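## Task

Read the lot number printed on the shelf edge under each yellow sponge. Any yellow sponge whose lot number shows up two or more times anywhere in the storeroom must end up on the desk, fully supported with nothing overhanging an edge. Every yellow sponge with a unique lot number stays on its own shelf. The robot must not topple or finish leaning, or the task fails.

## Robot and tools

ROBOT. A TidyBot++: a four-caster mobile base (0.54 m long, 0.50 m wide, 0.38 m tall) carrying one seven-joint arm with a two-finger gripper. The shoulder sits 0.12 m ahead of the base centre, 0.68 m up. Segments: upper arm 0.42 m, forearm 0.31 m, hand 0.31 m. The arm starts folded, hand pointing down. Cameras: base_camera (fixed on the base) and wrist_camera (looks along the hand). Objects may occasionally be nudged or tugged by outside forces.

FRAMES. All positions are metres. Base frame: origin on the floor below the base centre, x ahead, y to the left, z up. hand_pose is reported in it, as the point between the finger pads; the hand's own z axis runs out along the fingers and the fingers close along its y axis. Odometry frame = the base frame at scene start; base_odometry counts wheel rotation only (slip counts as motion), heading in rad, positive left, -3.142 to 3.142. base_tilt is in degrees, positive when leaning forward or right.

move. One action per call. Arguments:
- base: an object with any of translate_m (forward positive), strafe_m (left positive), both -2 to 2 m, and rotate_rad (counter-clockwise seen from above positive, -6.3 to 6.3). These are offsets from where the base currently is, measured along its axes at the start of the command, not positions.
- joints: absolute angle targets in radians keyed by name. joint_2_rad -2.249 to 2.249 (shoulder, 0 = upper arm vertical, positive leans forward when joint_1 is 0); joint_4_rad -2.579 to 2.579 (elbow, 0 = straight, negative bends forward with joint_3 at 3.14); joint_6_rad -2.099 to 2.099 (wrist); joint_1, 3, 5, 7 are unlimited and take the shorter way round, so send steps under half a turn. joint_1 positive turns the arm clockwise from above, opposite to heading. joint_7 at 1.57 with the hand down opens the fingers left-right. gripper_pos is 0 (open, pad gap about 85 mm) to 1 (closed); gap is roughly 85 x (1 - gripper_pos) mm.
- target: one list of seven numbers [x, y, z, qw, qx, qy, qz], an absolute hand pose in the base frame. Alongside it, joints may only contain gripper_pos.
- speeds: caps for this action only: translate_m and strafe_m 0.05 to 0.5 m/s (put the cap under just one key when combining them), rotate_rad 0.1 to 1.57 rad/s.
- cameras: list from base_camera, wrist_camera, all; omitted means all, [] means none.
- blocking: true/omitted waits until everything stops; false returns in about 0.5 s while motion continues. A later move overrides only the parts it names.
A move with no action just reports state and images. Unknown keys make a call invalid; out-of-range values get it refused, and then later move/wait/finished_scene calls in that reply are skipped.

wait(seconds 0 to 10, cameras): lets time pass without new commands; returns early once motions settle. stop(cameras): brakes all running motions; braked parts report stopped and may keep pressing. zoom_image(camera, region [x0, y0, x1, y1] in pixels, top-left origin, at most 504 x 504): enlarged view of that camera's newest image, useful for reading lot numbers. read_manual(section "licences"): licence text only. finished_scene(scene = current scene number): ends the scene irreversibly; the goal must hold with the robot left alone.

RESULT LINES. base_status, joint_status, hand_status: done, moving, off_target (rested away from target, may still push), contact_stop or time_out (an uncommanded stop; the first result showing it cancels later calls), not_followed (a safety check withheld the joints; "joint command not followed" / "pose unreachable", with a cause for self-collision), torque_fault, limit_stop_at_motor_heat. hand_status done means within 10 mm and 2 degrees; most targets land off_target within about 3 cm. hand_target is where the joints' targets would put the hand. motor_effort gives percent of max torque, bracket = peak in last action. Motor temperatures are listed per arm joint; MOTOR HOT appears at 60 °C and an over-temperature stop at 75 °C. on_its_own lists what the robot did unprompted; ARM HIT flags a hard collision with the base or itself. The pictures line gives image order.

PRACTICE. To fix a hand position, add (wanted minus hand_pose) to the last target's x, y, z. To hold a loaded hand still, resend hand_target, not hand_pose. A held load makes the arm sag; never command a joint to its current reading while loaded. A hand pointing down reaches only about 0.94 m high, and only near the base. Closed fingertips sit about 20 mm beyond the hand point. When a carried object touches a surface, hand_pose stops dropping while commands keep descending.

AVOID. Driving or turning while the arm is caught on something high (tipping), reaching far out from the fold over nearby furniture, swinging a stretched arm sideways, and pushing the arm into desks or shelves: the arm does not avoid obstacles and keeps shoving. A blocked base keeps pushing until it times out. Do not drop objects, release them while moving, slam, or squeeze hard on something still resting on a surface. Long stretched-out holds overheat motors.

Each tool is called after ">>>" as name([rows], argument=value, ...), one row to a line, values as JSON.

## Session

I'll start by checking the robot's state and camera views.

>>> move()

Scene clock: 0.00 s.
Motor temperatures (°C): [39 35 32 38 40 38 43]
base_odometry: x=+0.000 y=+0.000 heading=+0.000
base_tilt: forward=-0.3 right=+0.6
base_status: not commanded
joint_positions: joint_1_rad=+0.012 joint_2_rad=-0.306 joint_3_rad=+3.096 joint_4_rad=-2.512 joint_5_rad=+0.033 joint_6_rad=-0.826 joint_7_rad=+1.612 gripper_pos=+0.000
joint_status: not commanded
motor_effort: joint_1_rad=+0 joint_2_rad=-3 joint_3_rad=+1 joint_4_rad=+16 joint_5_rad=+1 joint_6_rad=+2 joint_7_rad=+0
hand_pose: x=+0.2791 y=-0.0027 z=+0.5871 quat_wxyz=(+0.020, +0.997, +0.047, +0.055) (m; base frame)
hand_target: x=+0.2786 y=-0.0027 z=+0.5868 quat_wxyz=(+0.020, +0.997, +0.047, +0.054) (m; base frame)
hand_status: not commanded
pictures: base_camera, wrist_camera
Images, in order (width x height): base_camera 644x364, wrist_camera 644x476.

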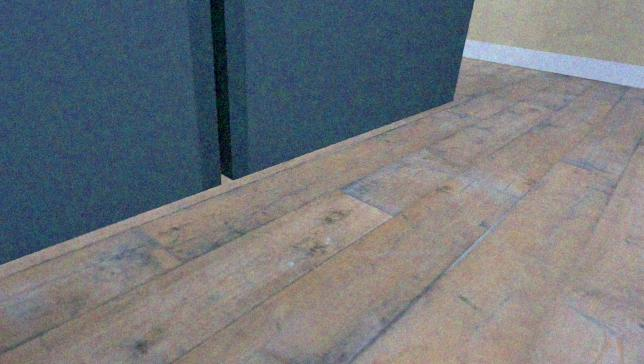

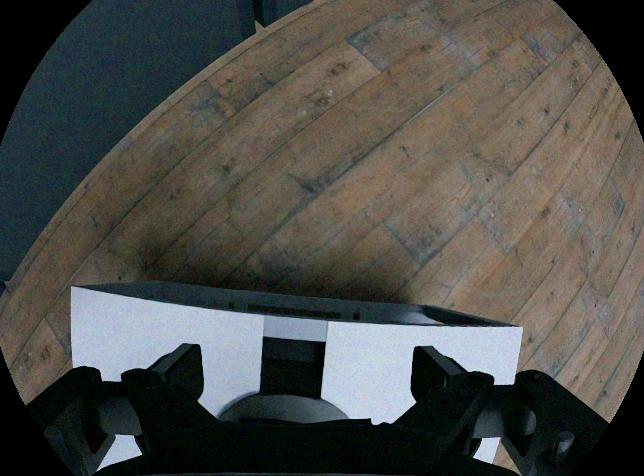

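>>> move(joints={"joint_6_rad": 0.63})

Scene clock: 2.67 s.
Motor temperatures (°C): [39 35 32 38 40 38 43]
move: done
base_odometry: x=+0.000 y=+0.000 heading=+0.000
base_tilt: forward=-0.3 right=+0.6
base_status: not commanded
joint_positions: joint_1_rad=+0.012 joint_2_rad=-0.306 joint_3_rad=+3.096 joint_4_rad=-2.512 joint_5_rad=+0.033 joint_6_rad=+0.570 joint_7_rad=+1.612 gripper_pos=+0.000
joint_status: all done
motor_effort: joint_1_rad=-1(1) joint_2_rad=-7(8) joint_3_rad=+1(1) joint_4_rad=+19(20) joint_5_rad=+1(1) joint_6_rad=+9(9) joint_7_rad=+0(1)
hand_pose: x=+0.5549 y=+0.0230 z=+0.8761 quat_wxyz=(+0.012, +0.728, +0.047, +0.684) (m; base frame)
hand_target: x=+0.5554 y=+0.0238 z=+0.8938 quat_wxyz=(+0.011, +0.708, +0.047, +0.705) (m; base frame)
hand_status: not commanded
pictures: base_camera, wrist_camera
Images, in order (width x height): base_camera 644x364, wrist_camera 644x476.

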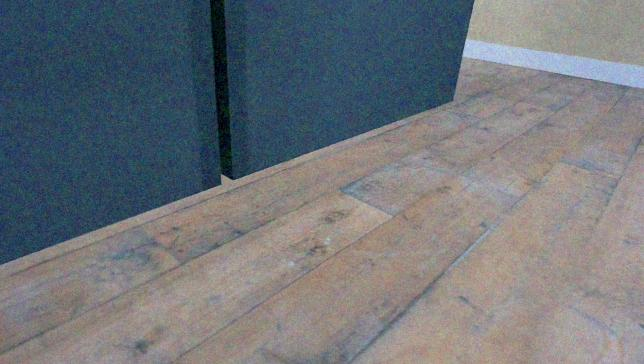

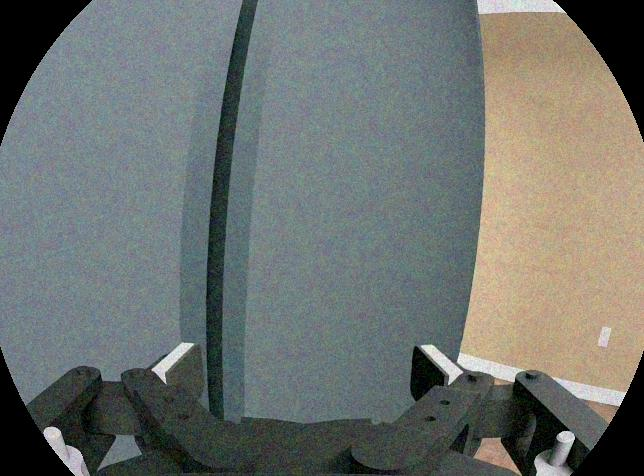

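>>> move(joints={"joint_2_rad": -0.8, "joint_6_rad": 0.2}, base={"rotate_rad": -1.2})

>>> move(base={"rotate_rad": -1.2})

>>> move(base={"rotate_rad": -1.2})

>>> move(base={"rotate_rad": -1.2})

Scene clock: 5.53 s.
Motor temperatures (°C): [39 35 32 38 40 38 43]
move: done
base_odometry: x=+0.000 y=+0.000 heading=-1.199
base_tilt: forward=-0.4 right=+0.6
base_status: done
joint_positions: joint_1_rad=+0.012 joint_2_rad=-0.785 joint_3_rad=+3.097 joint_4_rad=-2.512 joint_5_rad=+0.033 joint_6_rad=+0.257 joint_7_rad=+1.612 gripper_pos=+0.000
joint_status: all done
motor_effort: joint_1_rad=+0(2) joint_2_rad=+5(10) joint_3_rad=+1(2) joint_4_rad=+22(23) joint_5_rad=+0(1) joint_6_rad=+9(10) joint_7_rad=+0(1)
hand_pose: x=+0.4413 y=+0.0191 z=+0.9611 quat_wxyz=(+0.028, +0.669, +0.046, +0.741) (m; base frame)
hand_target: x=+0.4386 y=+0.0181 z=+0.9476 quat_wxyz=(+0.029, +0.685, +0.046, +0.726) (m; base frame)
hand_status: not commanded
pictures: base_camera, wrist_camera
Images, in order (width x height): base_camera 644x364, wrist_camera 644x476.

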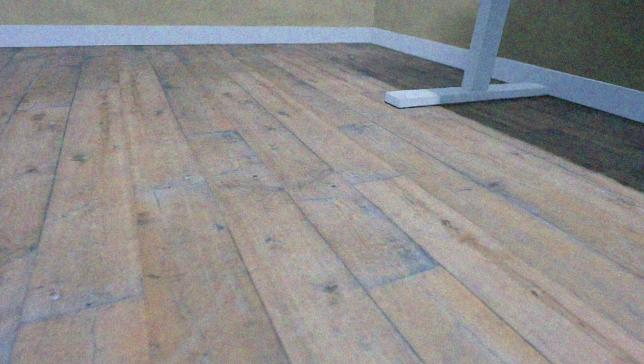

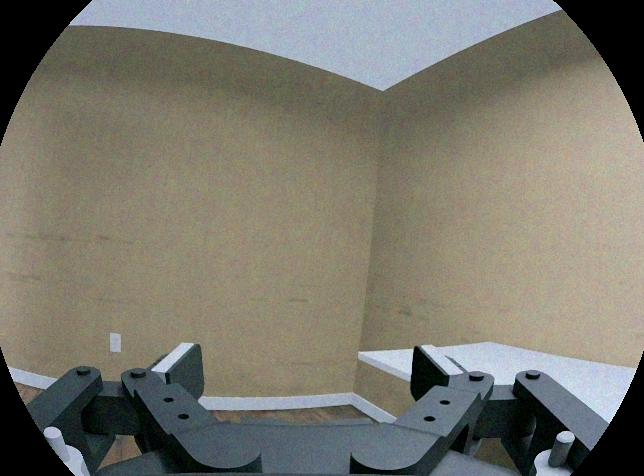

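Scene clock: 7.57 s.
Motor temperatures (°C): [39 35 32 38 40 38 43]
move: done
base_odometry: x=+0.000 y=+0.000 heading=-2.398
base_tilt: forward=-0.4 right=+0.6
base_status: done
joint_positions: joint_1_rad=+0.012 joint_2_rad=-0.785 joint_3_rad=+3.097 joint_4_rad=-2.512 joint_5_rad=+0.033 joint_6_rad=+0.255 joint_7_rad=+1.612 gripper_pos=+0.000
joint_status: not commanded
motor_effort: joint_1_rad=-1(1) joint_2_rad=+4(5) joint_3_rad=+1(3) joint_4_rad=+22(23) joint_5_rad=+0(1) joint_6_rad=+9(9) joint_7_rad=+0(1)
hand_pose: x=+0.4414 y=+0.0191 z=+0.9607 quat_wxyz=(+0.028, +0.670, +0.046, +0.740) (m; base frame)
hand_target: x=+0.4386 y=+0.0181 z=+0.9476 quat_wxyz=(+0.029, +0.685, +0.046, +0.726) (m; base frame)
hand_status: not commanded
pictures: base_camera, wrist_camera
Images, in order (width x height): base_camera 644x364, wrist_camera 644x476.

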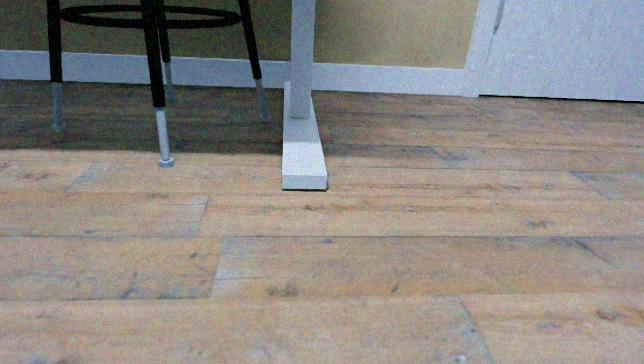

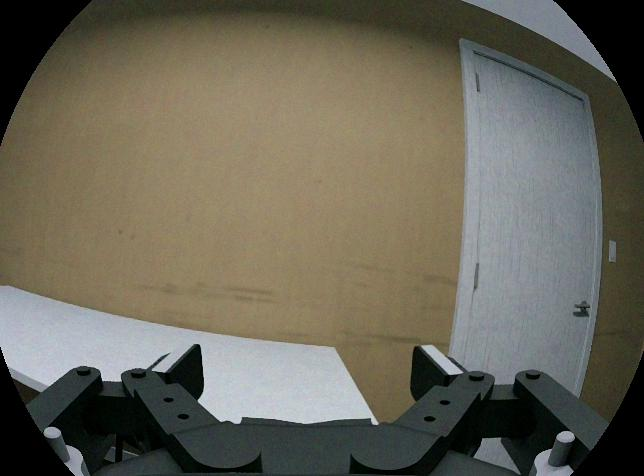

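Scene clock: 9.60 s.
Motor temperatures (°C): [39 35 32 38 40 38 43]
move: done
base_odometry: x=+0.000 y=+0.000 heading=+2.686
base_tilt: forward=-0.4 right=+0.6
base_status: done
joint_positions: joint_1_rad=+0.012 joint_2_rad=-0.785 joint_3_rad=+3.097 joint_4_rad=-2.512 joint_5_rad=+0.033 joint_6_rad=+0.255 joint_7_rad=+1.612 gripper_pos=+0.000
joint_status: not commanded
motor_effort: joint_1_rad=+0(1) joint_2_rad=+5(5) joint_3_rad=+1(3) joint_4_rad=+22(23) joint_5_rad=+1(1) joint_6_rad=+9(9) joint_7_rad=+0(1)
hand_pose: x=+0.4414 y=+0.0191 z=+0.9606 quat_wxyz=(+0.028, +0.670, +0.046, +0.740) (m; base frame)
hand_target: x=+0.4386 y=+0.0181 z=+0.9476 quat_wxyz=(+0.029, +0.685, +0.046, +0.726) (m; base frame)
hand_status: not commanded
pictures: base_camera, wrist_camera
Images, in order (width x height): base_camera 644x364, wrist_camera 644x476.

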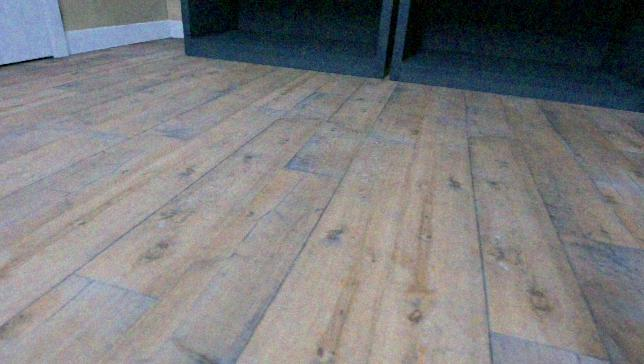

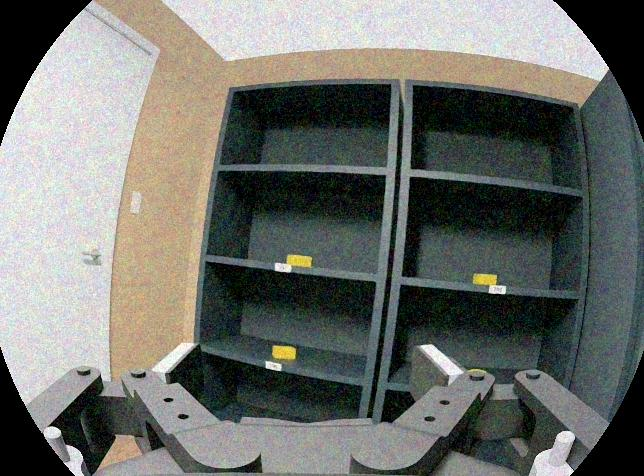

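Scene clock: 11.63 s.
Motor temperatures (°C): [39 35 32 38 40 38 43]
move: done
base_odometry: x=+0.000 y=+0.000 heading=+1.487
base_tilt: forward=-0.3 right=+0.6
base_status: done
joint_positions: joint_1_rad=+0.012 joint_2_rad=-0.785 joint_3_rad=+3.097 joint_4_rad=-2.512 joint_5_rad=+0.033 joint_6_rad=+0.255 joint_7_rad=+1.612 gripper_pos=+0.000
joint_status: not commanded
motor_effort: joint_1_rad=+0(1) joint_2_rad=+4(5) joint_3_rad=+1(2) joint_4_rad=+22(23) joint_5_rad=+0(1) joint_6_rad=+9(9) joint_7_rad=+0(1)
hand_pose: x=+0.4414 y=+0.0191 z=+0.9605 quat_wxyz=(+0.028, +0.670, +0.046, +0.740) (m; base frame)
hand_target: x=+0.4386 y=+0.0181 z=+0.9476 quat_wxyz=(+0.029, +0.685, +0.046, +0.726) (m; base frame)
hand_status: not commanded
pictures: base_camera, wrist_camera
Images, in order (width x height): base_camera 644x364, wrist_camera 644x476.

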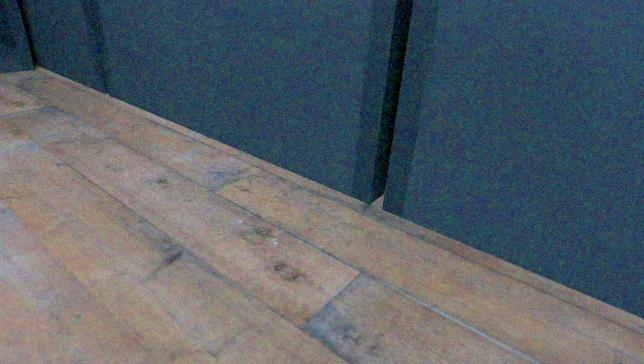

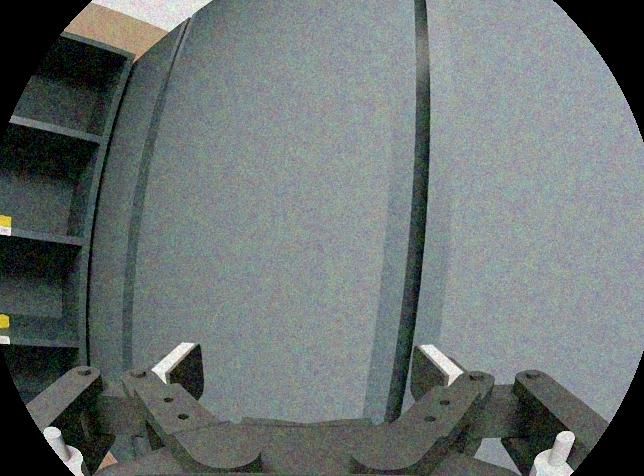

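>>> move(base={"rotate_rad": 1.1})

>>> zoom_image(camera="wrist_camera", region=[180, 60, 644, 420])

Scene clock: 14.43 s.
Motor temperatures (°C): [39 35 32 38 40 38 43]
move: done
base_odometry: x=+0.000 y=+0.000 heading=+2.586
base_tilt: forward=-0.4 right=+0.6
base_status: done
joint_positions: joint_1_rad=+0.012 joint_2_rad=-0.785 joint_3_rad=+3.097 joint_4_rad=-2.512 joint_5_rad=+0.033 joint_6_rad=+0.254 joint_7_rad=+1.612 gripper_pos=+0.000
joint_status: not commanded
motor_effort: joint_1_rad=+0(1) joint_2_rad=+4(5) joint_3_rad=+1(3) joint_4_rad=+22(23) joint_5_rad=+1(1) joint_6_rad=+9(9) joint_7_rad=+0(1)
hand_pose: x=+0.4414 y=+0.0191 z=+0.9603 quat_wxyz=(+0.028, +0.670, +0.046, +0.740) (m; base frame)
hand_target: x=+0.4386 y=+0.0181 z=+0.9476 quat_wxyz=(+0.029, +0.685, +0.046, +0.726) (m; base frame)
hand_status: not commanded
pictures: base_camera, wrist_camera
Images, in order (width x height): base_camera 644x364, wrist_camera 644x476.

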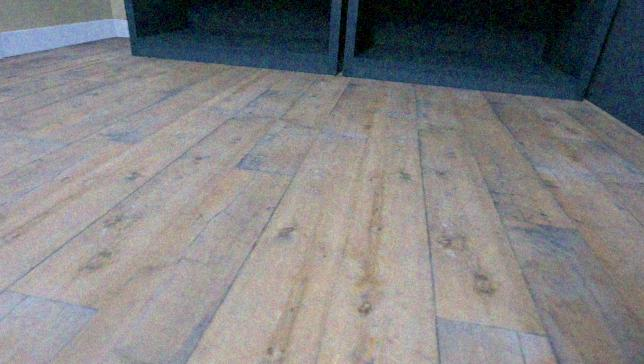

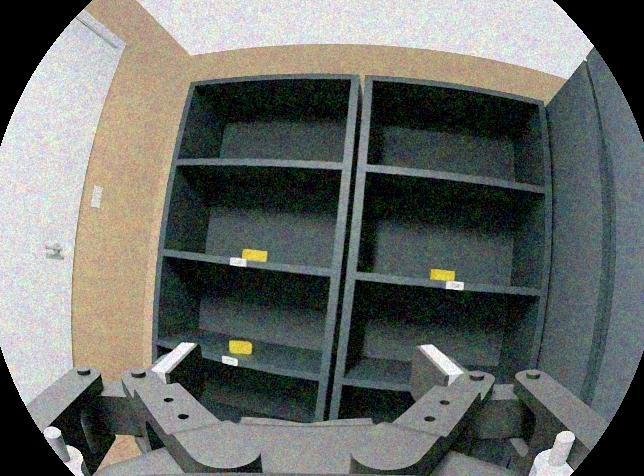

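Scaled by 1.086.

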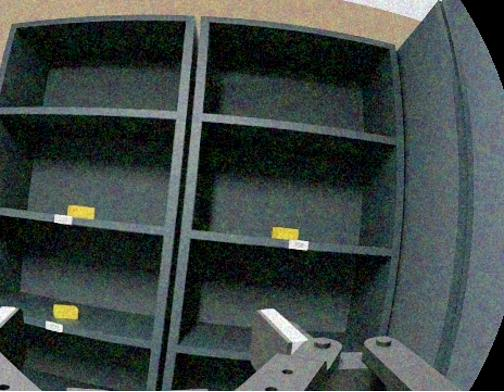

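>>> zoom_image(camera="wrist_camera", region=[215, 240, 285, 280])

>>> zoom_image(camera="wrist_camera", region=[210, 330, 280, 370])

>>> zoom_image(camera="wrist_camera", region=[420, 260, 490, 300])

Scaled by 7.200.

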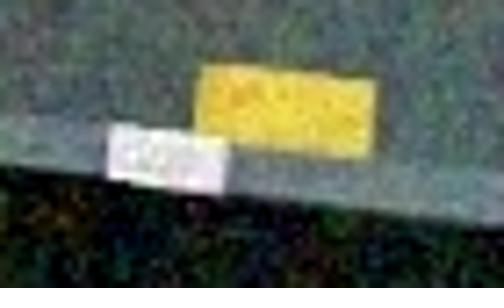

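Scaled by 7.200.

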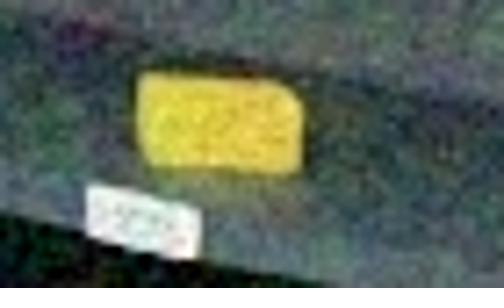

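Scaled by 7.200.

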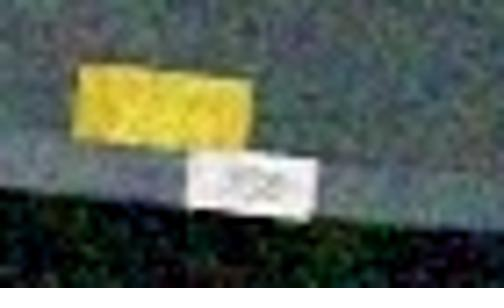

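>>> move(base={"translate_m": 0.645, "strafe_m": 0.218, "rotate_rad": -0.302})

Scene clock: 18.83 s.
Motor temperatures (°C): [39 35 32 38 40 38 43]
move: done
base_odometry: x=-0.663 y=+0.155 heading=+2.284
base_tilt: forward=-0.3 right=+0.6
base_status: done
joint_positions: joint_1_rad=+0.012 joint_2_rad=-0.793 joint_3_rad=+3.097 joint_4_rad=-2.512 joint_5_rad=+0.033 joint_6_rad=+0.252 joint_7_rad=+1.612 gripper_pos=+0.000
joint_status: not commanded
motor_effort: joint_1_rad=-1(1) joint_2_rad=+5(7) joint_3_rad=+2(3) joint_4_rad=+22(23) joint_5_rad=+1(1) joint_6_rad=+9(10) joint_7_rad=+0(1)
hand_pose: x=+0.4392 y=+0.0191 z=+0.9623 quat_wxyz=(+0.028, +0.668, +0.046, +0.742) (m; base frame)
hand_target: x=+0.4386 y=+0.0181 z=+0.9476 quat_wxyz=(+0.029, +0.685, +0.046, +0.726) (m; base frame)
hand_status: not commanded
pictures: base_camera, wrist_camera
Images, in order (width x height): base_camera 644x364, wrist_camera 644x476.

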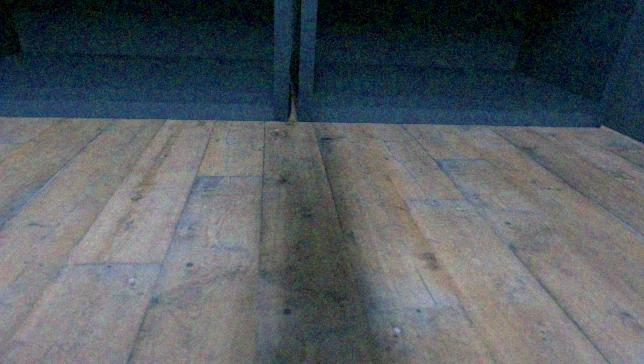

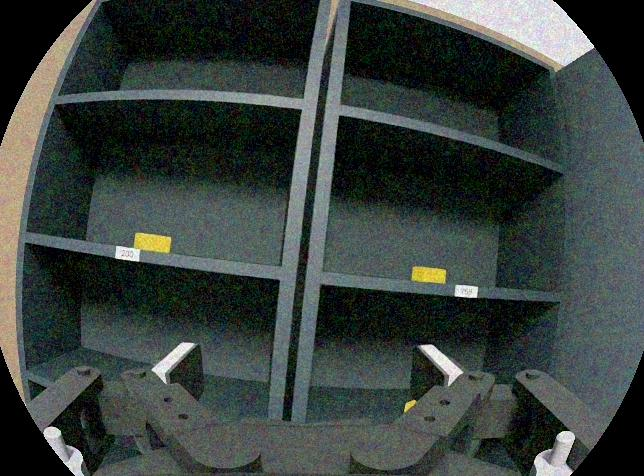

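>>> zoom_image(camera="wrist_camera", region=[100, 220, 190, 270])

>>> zoom_image(camera="wrist_camera", region=[400, 255, 490, 305])

Scaled by 5.600.

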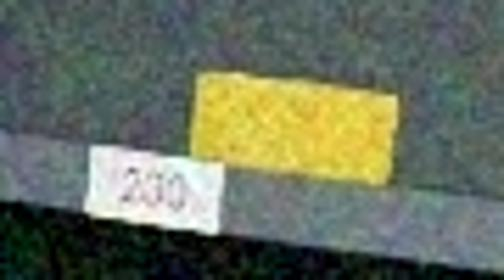

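Scaled by 5.600.

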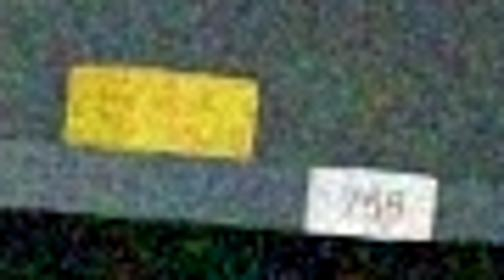

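>>> move(base={"translate_m": 0.4}, joints={"joint_1_rad": 0.0, "joint_3_rad": 3.1416, "joint_5_rad": 0.0, "joint_7_rad": 1.5708, "joint_6_rad": 0.2})

>>> zoom_image(camera="wrist_camera", region=[40, 150, 340, 380])

Scene clock: 21.83 s.
Motor temperatures (°C): [39 35 32 38 40 38 42]
move: done
base_odometry: x=-0.925 y=+0.458 heading=+2.284
base_tilt: forward=-0.4 right=+0.6
base_status: done
joint_positions: joint_1_rad=+0.011 joint_2_rad=-0.791 joint_3_rad=+3.131 joint_4_rad=-2.512 joint_5_rad=+0.033 joint_6_rad=+0.251 joint_7_rad=+1.597 gripper_pos=+0.000
joint_status: all done
motor_effort: joint_1_rad=+0(1) joint_2_rad=+4(7) joint_3_rad=+1(2) joint_4_rad=+22(23) joint_5_rad=+1(2) joint_6_rad=+8(9) joint_7_rad=+0(1)
hand_pose: x=+0.4402 y=+0.0049 z=+0.9620 quat_wxyz=(+0.023, +0.670, +0.024, +0.742) (m; base frame)
hand_target: x=+0.4391 y=+0.0014 z=+0.9484 quat_wxyz=(+0.000, +0.686, +0.000, +0.727) (m; base frame)
hand_status: not commanded
pictures: base_camera, wrist_camera
Images, in order (width x height): base_camera 644x364, wrist_camera 644x476.

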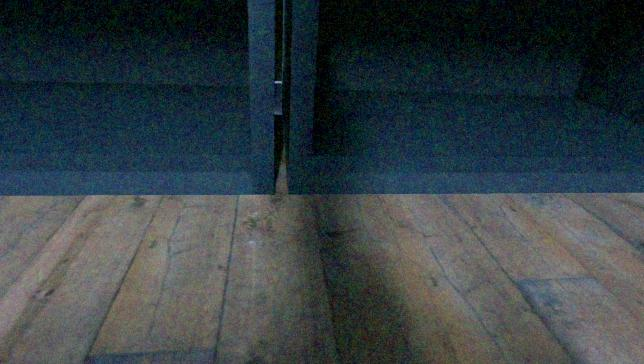

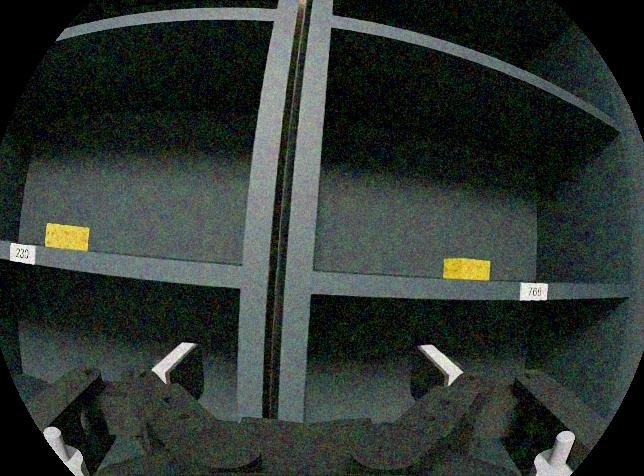

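Scaled by 1.680.

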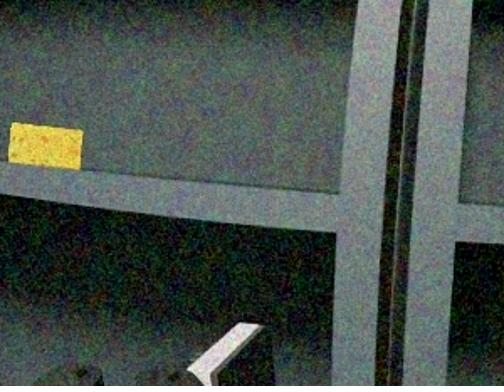

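>>> zoom_image(camera="wrist_camera", region=[0, 210, 100, 270])

>>> zoom_image(camera="wrist_camera", region=[430, 245, 560, 310])

Scaled by 5.040.

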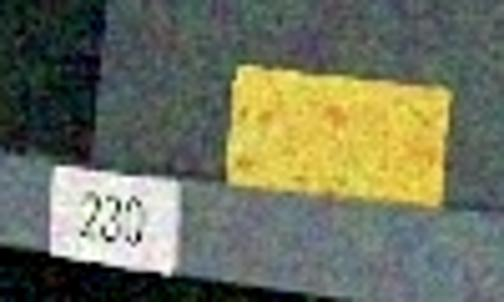

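Scaled by 3.877.

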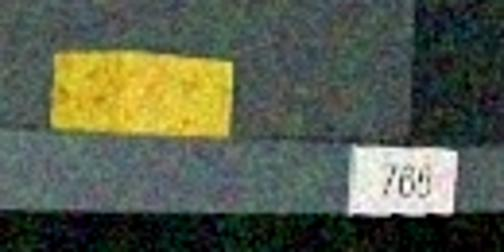

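>>> move(joints={"joint_6_rad": -0.42}, cameras=["wrist_camera"])

>>> zoom_image(camera="wrist_camera", region=[0, 180, 200, 330])

>>> zoom_image(camera="wrist_camera", region=[300, 180, 500, 330])

Scene clock: 24.37 s.
Motor temperatures (°C): [39 35 32 38 40 38 42]
move: done
base_odometry: x=-0.925 y=+0.458 heading=+2.284
base_tilt: forward=-0.4 right=+0.6
base_status: not commanded
joint_positions: joint_1_rad=+0.011 joint_2_rad=-0.792 joint_3_rad=+3.131 joint_4_rad=-2.511 joint_5_rad=+0.033 joint_6_rad=-0.367 joint_7_rad=+1.597 gripper_pos=+0.000
joint_status: all done
motor_effort: joint_1_rad=-1(1) joint_2_rad=+5(6) joint_3_rad=+1(1) joint_4_rad=+22(25) joint_5_rad=+1(1) joint_6_rad=+8(10) joint_7_rad=+0(1)
hand_pose: x=+0.4013 y=-0.0027 z=+0.7775 quat_wxyz=(+0.024, +0.864, +0.022, +0.503) (m; base frame)
hand_target: x=+0.3917 y=+0.0014 z=+0.7645 quat_wxyz=(+0.000, +0.876, +0.000, +0.483) (m; base frame)
hand_status: not commanded
pictures: wrist_camera
Images, in order (width x height): wrist_camera 644x476.

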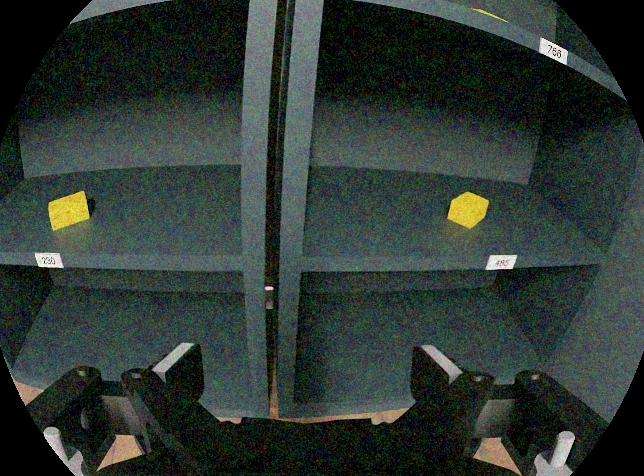

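Scaled by 2.520.

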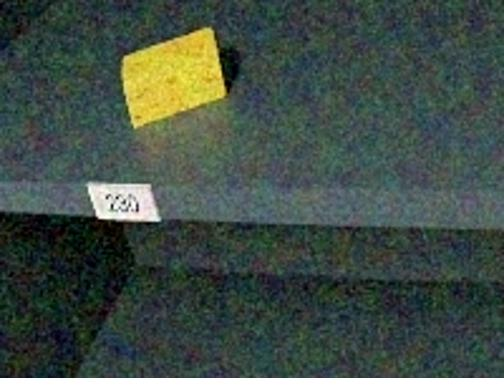

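Scaled by 2.520.

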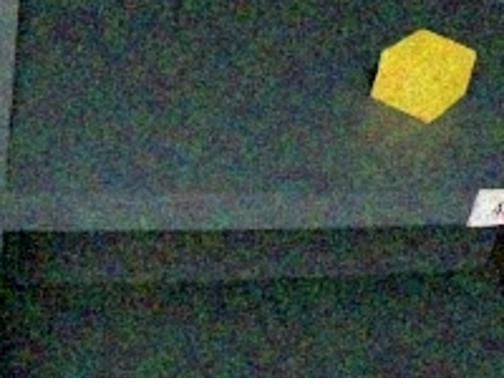

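>>> zoom_image(camera="wrist_camera", region=[140, 320, 260, 410])

>>> zoom_image(camera="wrist_camera", region=[360, 320, 480, 410])

Scaled by 4.200.

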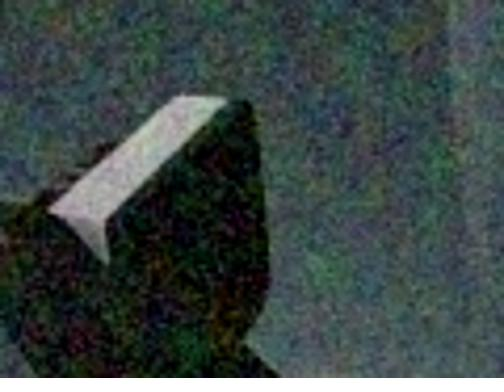

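Scaled by 4.200.

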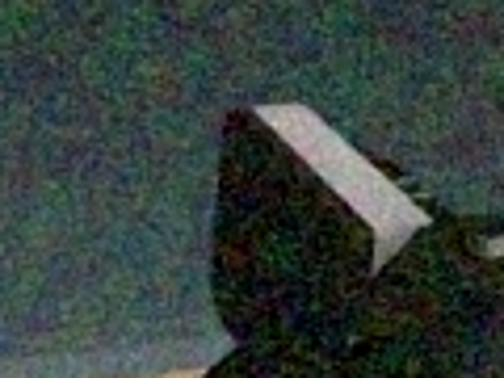

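>>> move(base={"translate_m": -0.2}, cameras=["base_camera", "wrist_camera"])

>>> zoom_image(camera="wrist_camera", region=[40, 180, 220, 310])

>>> zoom_image(camera="wrist_camera", region=[380, 180, 560, 310])

Scene clock: 28.90 s.
Motor temperatures (°C): [39 35 31 38 40 38 42]
move: done
base_odometry: x=-0.794 y=+0.306 heading=+2.286
base_tilt: forward=-0.4 right=+0.6
base_status: done
joint_positions: joint_1_rad=+0.011 joint_2_rad=-0.797 joint_3_rad=+3.131 joint_4_rad=-2.511 joint_5_rad=+0.033 joint_6_rad=-0.369 joint_7_rad=+1.597 gripper_pos=+0.000
joint_status: not commanded
motor_effort: joint_1_rad=+0(1) joint_2_rad=+5(7) joint_3_rad=+1(2) joint_4_rad=+21(23) joint_5_rad=+1(1) joint_6_rad=+8(8) joint_7_rad=+0(1)
hand_pose: x=+0.4005 y=-0.0027 z=+0.7783 quat_wxyz=(+0.024, +0.863, +0.022, +0.504) (m; base frame)
hand_target: x=+0.3917 y=+0.0014 z=+0.7645 quat_wxyz=(+0.000, +0.876, +0.000, +0.483) (m; base frame)
hand_status: not commanded
pictures: base_camera, wrist_camera
Images, in order (width x height): base_camera 644x364, wrist_camera 644x476.

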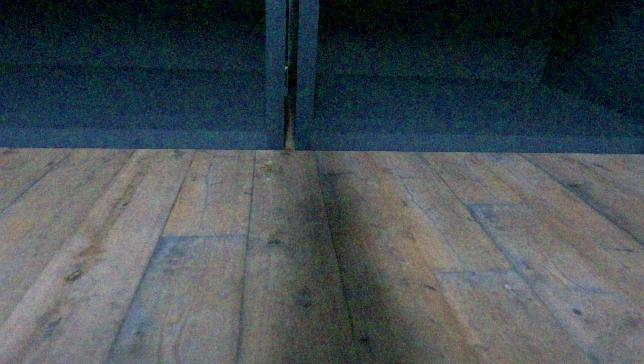

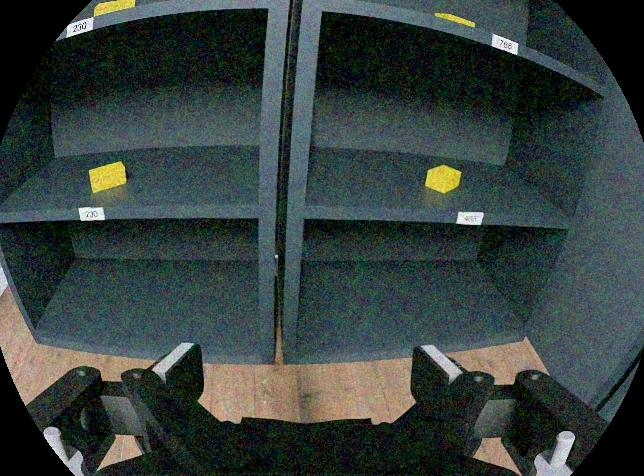

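Scaled by 2.800.

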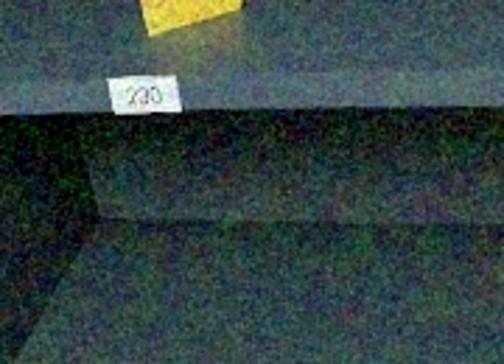

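Scaled by 2.800.

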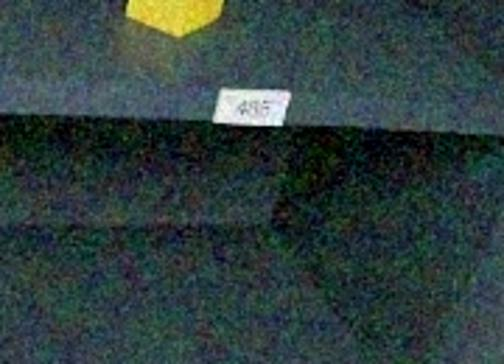

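>>> zoom_image(camera="wrist_camera", region=[80, 150, 140, 200])

>>> zoom_image(camera="wrist_camera", region=[415, 155, 475, 205])

Scaled by 8.400.

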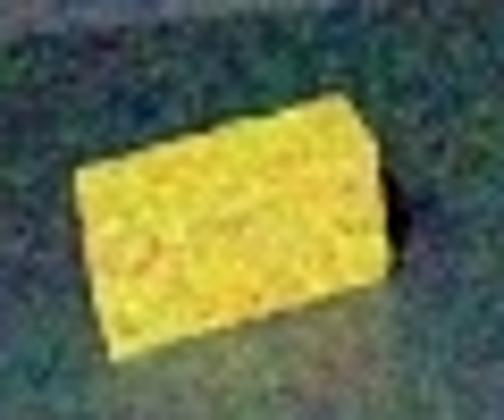

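Scaled by 8.400.

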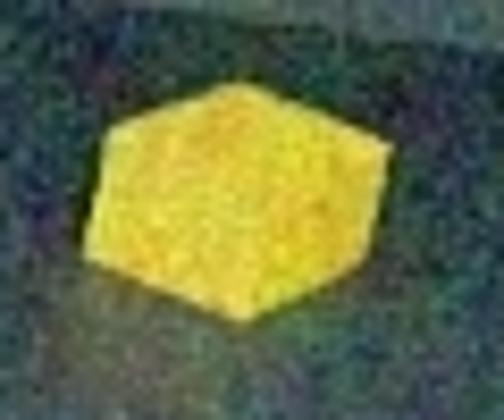

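>>> move(base={"strafe_m": 0.5, "rotate_rad": 0.035}, joints={"joint_1_rad": -0.011, "joint_3_rad": 3.152, "joint_5_rad": -0.035, "joint_7_rad": 1.545})

>>> zoom_image(camera="wrist_camera", region=[250, 130, 430, 260])

Scene clock: 43.50 s.
Motor temperatures (°C): [38 35 31 38 40 38 42]
move: done
base_odometry: x=-1.171 y=-0.021 heading=+2.321
base_tilt: forward=-0.3 right=+0.6
base_status: done
joint_positions: joint_1_rad=+0.001 joint_2_rad=-0.797 joint_3_rad=+3.145 joint_4_rad=-2.511 joint_5_rad=+0.015 joint_6_rad=-0.369 joint_7_rad=+1.576 gripper_pos=+0.000
joint_status: all done
motor_effort: joint_1_rad=+0(1) joint_2_rad=+5(6) joint_3_rad=+1(2) joint_4_rad=+21(22) joint_5_rad=+1(1) joint_6_rad=+8(8) joint_7_rad=+0(1)
hand_pose: x=+0.4005 y=-0.0015 z=+0.7783 quat_wxyz=(+0.007, +0.863, +0.005, +0.505) (m; base frame)
hand_target: x=+0.3918 y=+0.0062 z=+0.7647 quat_wxyz=(-0.024, +0.875, -0.022, +0.483) (m; base frame)
hand_status: not commanded
pictures: base_camera, wrist_camera
Images, in order (width x height): base_camera 644x364, wrist_camera 644x476.

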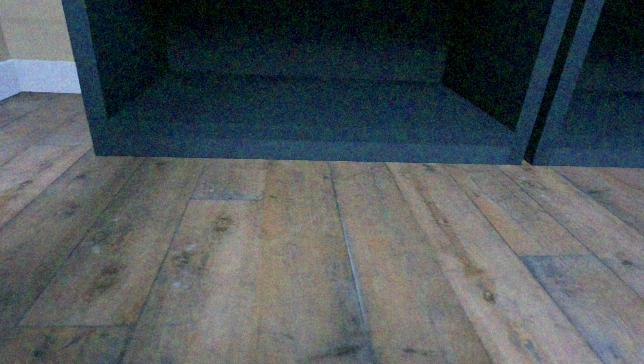

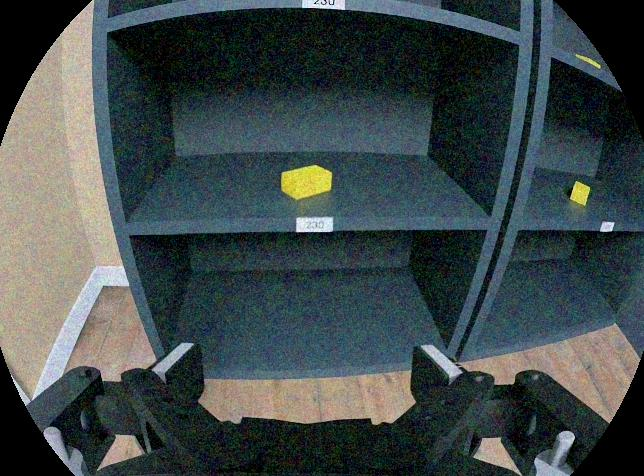

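Scaled by 2.800.

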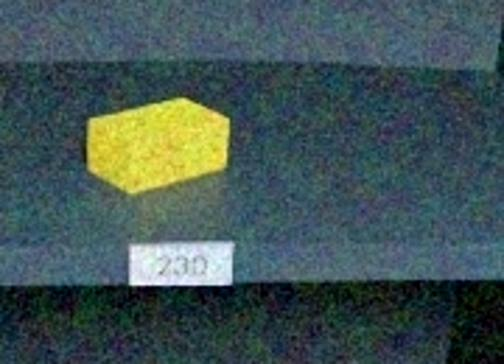

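>>> move(base={"rotate_rad": 0.07})

Scene clock: 45.60 s.
Motor temperatures (°C): [38 35 31 38 40 38 42]
move: done
base_odometry: x=-1.172 y=-0.022 heading=+2.391
base_tilt: forward=-0.4 right=+0.6
base_status: done
joint_positions: joint_1_rad=+0.001 joint_2_rad=-0.797 joint_3_rad=+3.145 joint_4_rad=-2.511 joint_5_rad=+0.015 joint_6_rad=-0.369 joint_7_rad=+1.576 gripper_pos=+0.000
joint_status: not commanded
motor_effort: joint_1_rad=+0(1) joint_2_rad=+5(7) joint_3_rad=+1(1) joint_4_rad=+22(22) joint_5_rad=+1(1) joint_6_rad=+8(8) joint_7_rad=+0(0)
hand_pose: x=+0.4005 y=-0.0014 z=+0.7783 quat_wxyz=(+0.007, +0.863, +0.005, +0.505) (m; base frame)
hand_target: x=+0.3918 y=+0.0062 z=+0.7647 quat_wxyz=(-0.024, +0.875, -0.022, +0.483) (m; base frame)
hand_status: not commanded
pictures: base_camera, wrist_camera
Images, in order (width x height): base_camera 644x364, wrist_camera 644x476.

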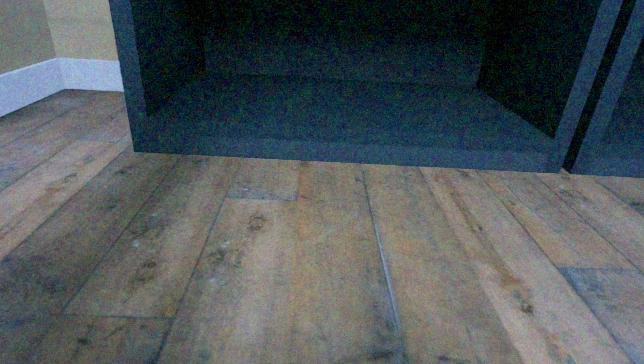

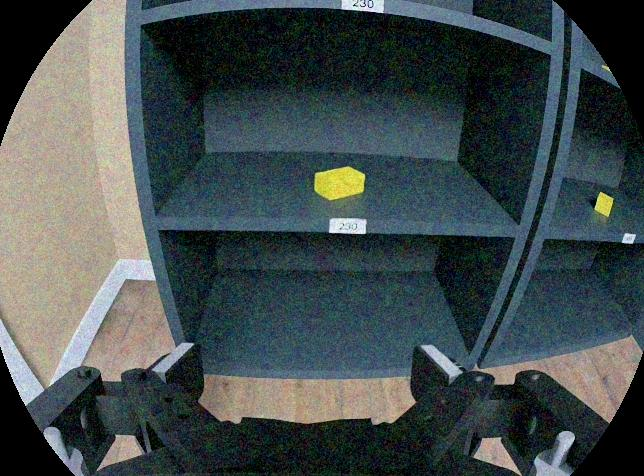

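>>> move(base={"translate_m": 0.25})

>>> zoom_image(camera="wrist_camera", region=[300, 160, 440, 270])

Scene clock: 47.47 s.
Motor temperatures (°C): [38 35 31 38 40 38 42]
move: done
base_odometry: x=-1.355 y=+0.149 heading=+2.392
base_tilt: forward=-0.3 right=+0.6
base_status: done
joint_positions: joint_1_rad=+0.001 joint_2_rad=-0.793 joint_3_rad=+3.145 joint_4_rad=-2.511 joint_5_rad=+0.015 joint_6_rad=-0.370 joint_7_rad=+1.576 gripper_pos=+0.000
joint_status: not commanded
motor_effort: joint_1_rad=+0(1) joint_2_rad=+5(8) joint_3_rad=+1(1) joint_4_rad=+22(23) joint_5_rad=+1(1) joint_6_rad=+7(9) joint_7_rad=+0(1)
hand_pose: x=+0.4008 y=-0.0014 z=+0.7772 quat_wxyz=(+0.007, +0.864, +0.005, +0.503) (m; base frame)
hand_target: x=+0.3918 y=+0.0062 z=+0.7647 quat_wxyz=(-0.024, +0.875, -0.022, +0.483) (m; base frame)
hand_status: not commanded
pictures: base_camera, wrist_camera
Images, in order (width x height): base_camera 644x364, wrist_camera 644x476.

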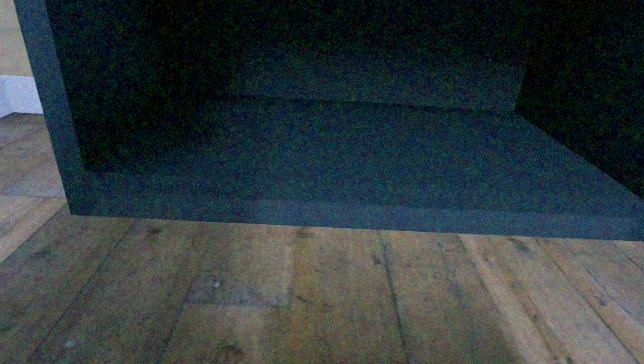

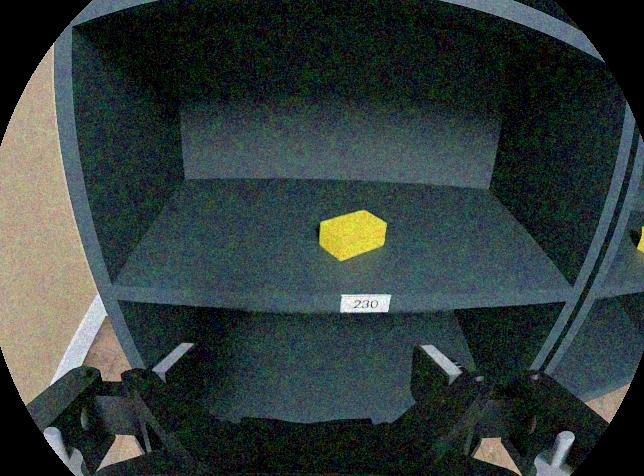

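Scaled by 3.600.

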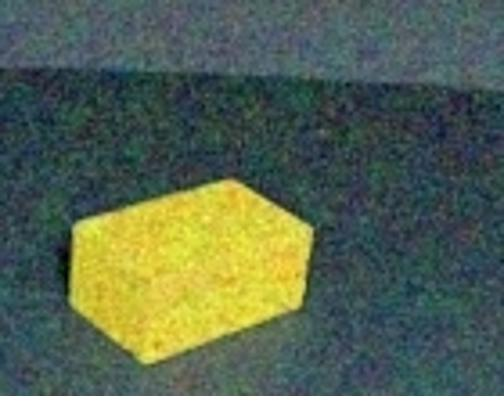

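>>> move(base={"strafe_m": -0.08})

>>> zoom_image(camera="wrist_camera", region=[240, 160, 380, 330])

Scene clock: 49.27 s.
Motor temperatures (°C): [38 35 31 38 40 38 42]
move: done
base_odometry: x=-1.300 y=+0.207 heading=+2.392
base_tilt: forward=-0.4 right=+0.6
base_status: done
joint_positions: joint_1_rad=+0.000 joint_2_rad=-0.793 joint_3_rad=+3.147 joint_4_rad=-2.511 joint_5_rad=+0.015 joint_6_rad=-0.370 joint_7_rad=+1.576 gripper_pos=+0.000
joint_status: not commanded
motor_effort: joint_1_rad=-1(1) joint_2_rad=+5(6) joint_3_rad=+1(3) joint_4_rad=+22(22) joint_5_rad=+1(1) joint_6_rad=+8(8) joint_7_rad=+0(1)
hand_pose: x=+0.4007 y=-0.0019 z=+0.7772 quat_wxyz=(+0.006, +0.864, +0.004, +0.503) (m; base frame)
hand_target: x=+0.3918 y=+0.0062 z=+0.7647 quat_wxyz=(-0.024, +0.875, -0.022, +0.483) (m; base frame)
hand_status: not commanded
pictures: base_camera, wrist_camera
Images, in order (width x height): base_camera 644x364, wrist_camera 644x476.

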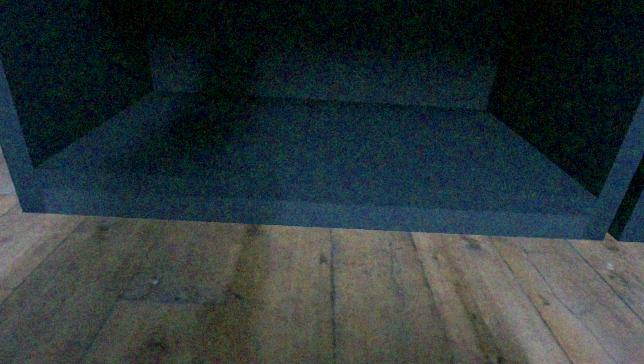

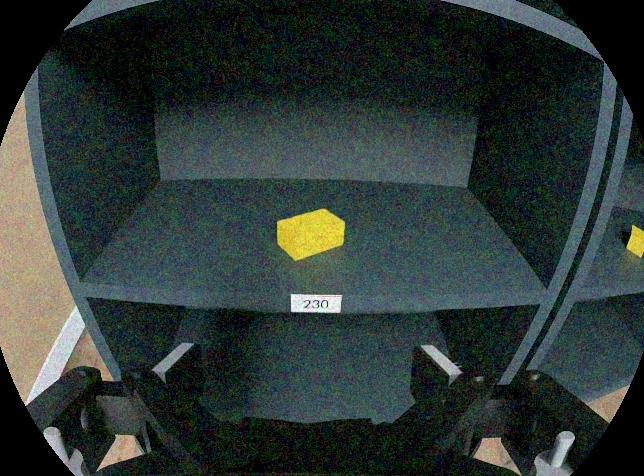

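Scaled by 2.965.

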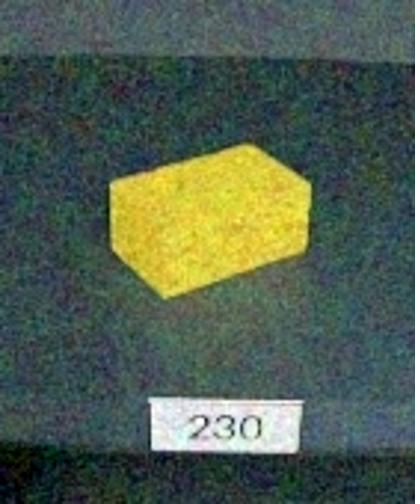

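>>> move(joints={"joint_2_rad": 0.21, "joint_4_rad": -1.953, "joint_6_rad": -0.59, "joint_7_rad": 0.53}, cameras=["wrist_camera"])

Scene clock: 54.57 s.
Motor temperatures (°C): [38 35 31 38 40 38 42]
move: done
base_odometry: x=-1.300 y=+0.207 heading=+2.392
base_tilt: forward=-0.3 right=+0.6
base_status: not commanded
joint_positions: joint_1_rad=+0.000 joint_2_rad=+0.189 joint_3_rad=+3.147 joint_4_rad=-1.975 joint_5_rad=+0.015 joint_6_rad=-0.532 joint_7_rad=+0.573 gripper_pos=+0.000
joint_status: all done
motor_effort: joint_1_rad=-1(1) joint_2_rad=-23(24) joint_3_rad=+0(1) joint_4_rad=+16(23) joint_5_rad=+1(1) joint_6_rad=+4(9) joint_7_rad=+0(1)
hand_pose: x=+0.5930 y=-0.0038 z=+0.6385 quat_wxyz=(-0.100, +0.858, -0.464, +0.197) (m; base frame)
hand_target: x=+0.5857 y=+0.0077 z=+0.6298 quat_wxyz=(-0.106, +0.845, -0.498, +0.162) (m; base frame)
hand_status: not commanded
pictures: wrist_camera
Images, in order (width x height): wrist_camera 644x476.

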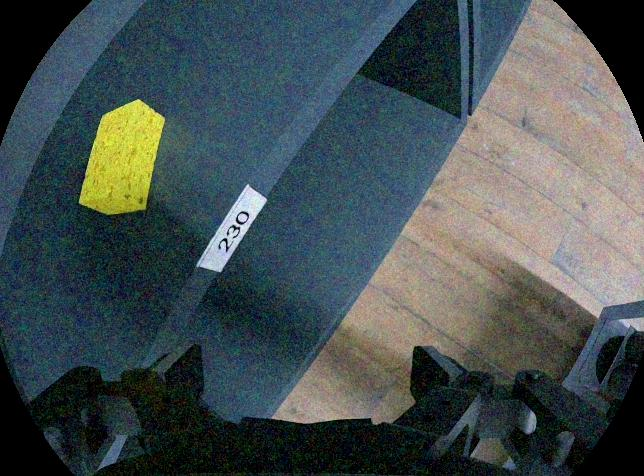

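>>> move(base={"translate_m": 0.15}, speeds={"translate_m": 0.25}, cameras=["wrist_camera"])

Scene clock: 56.90 s.
Motor temperatures (°C): [38 35 31 38 40 38 42]
move: done
base_odometry: x=-1.410 y=+0.310 heading=+2.392
base_tilt: forward=-0.3 right=+0.6
base_status: done
joint_positions: joint_1_rad=+0.000 joint_2_rad=+0.194 joint_3_rad=+3.147 joint_4_rad=-1.968 joint_5_rad=+0.015 joint_6_rad=-0.538 joint_7_rad=+0.571 gripper_pos=+0.000
joint_status: not commanded
motor_effort: joint_1_rad=+0(1) joint_2_rad=-24(26) joint_3_rad=+0(0) joint_4_rad=+17(19) joint_5_rad=+1(1) joint_6_rad=+4(5) joint_7_rad=+0(0)
hand_pose: x=+0.5943 y=-0.0038 z=+0.6381 quat_wxyz=(-0.099, +0.858, -0.465, +0.195) (m; base frame)
hand_target: x=+0.5857 y=+0.0077 z=+0.6298 quat_wxyz=(-0.106, +0.845, -0.498, +0.162) (m; base frame)
hand_status: not commanded
pictures: wrist_camera
Images, in order (width x height): wrist_camera 644x476.

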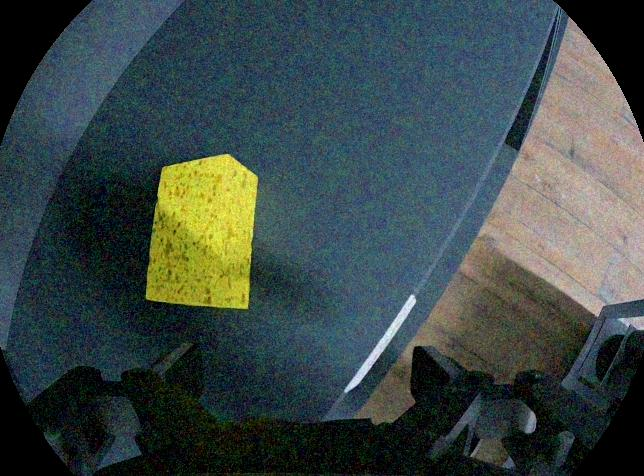

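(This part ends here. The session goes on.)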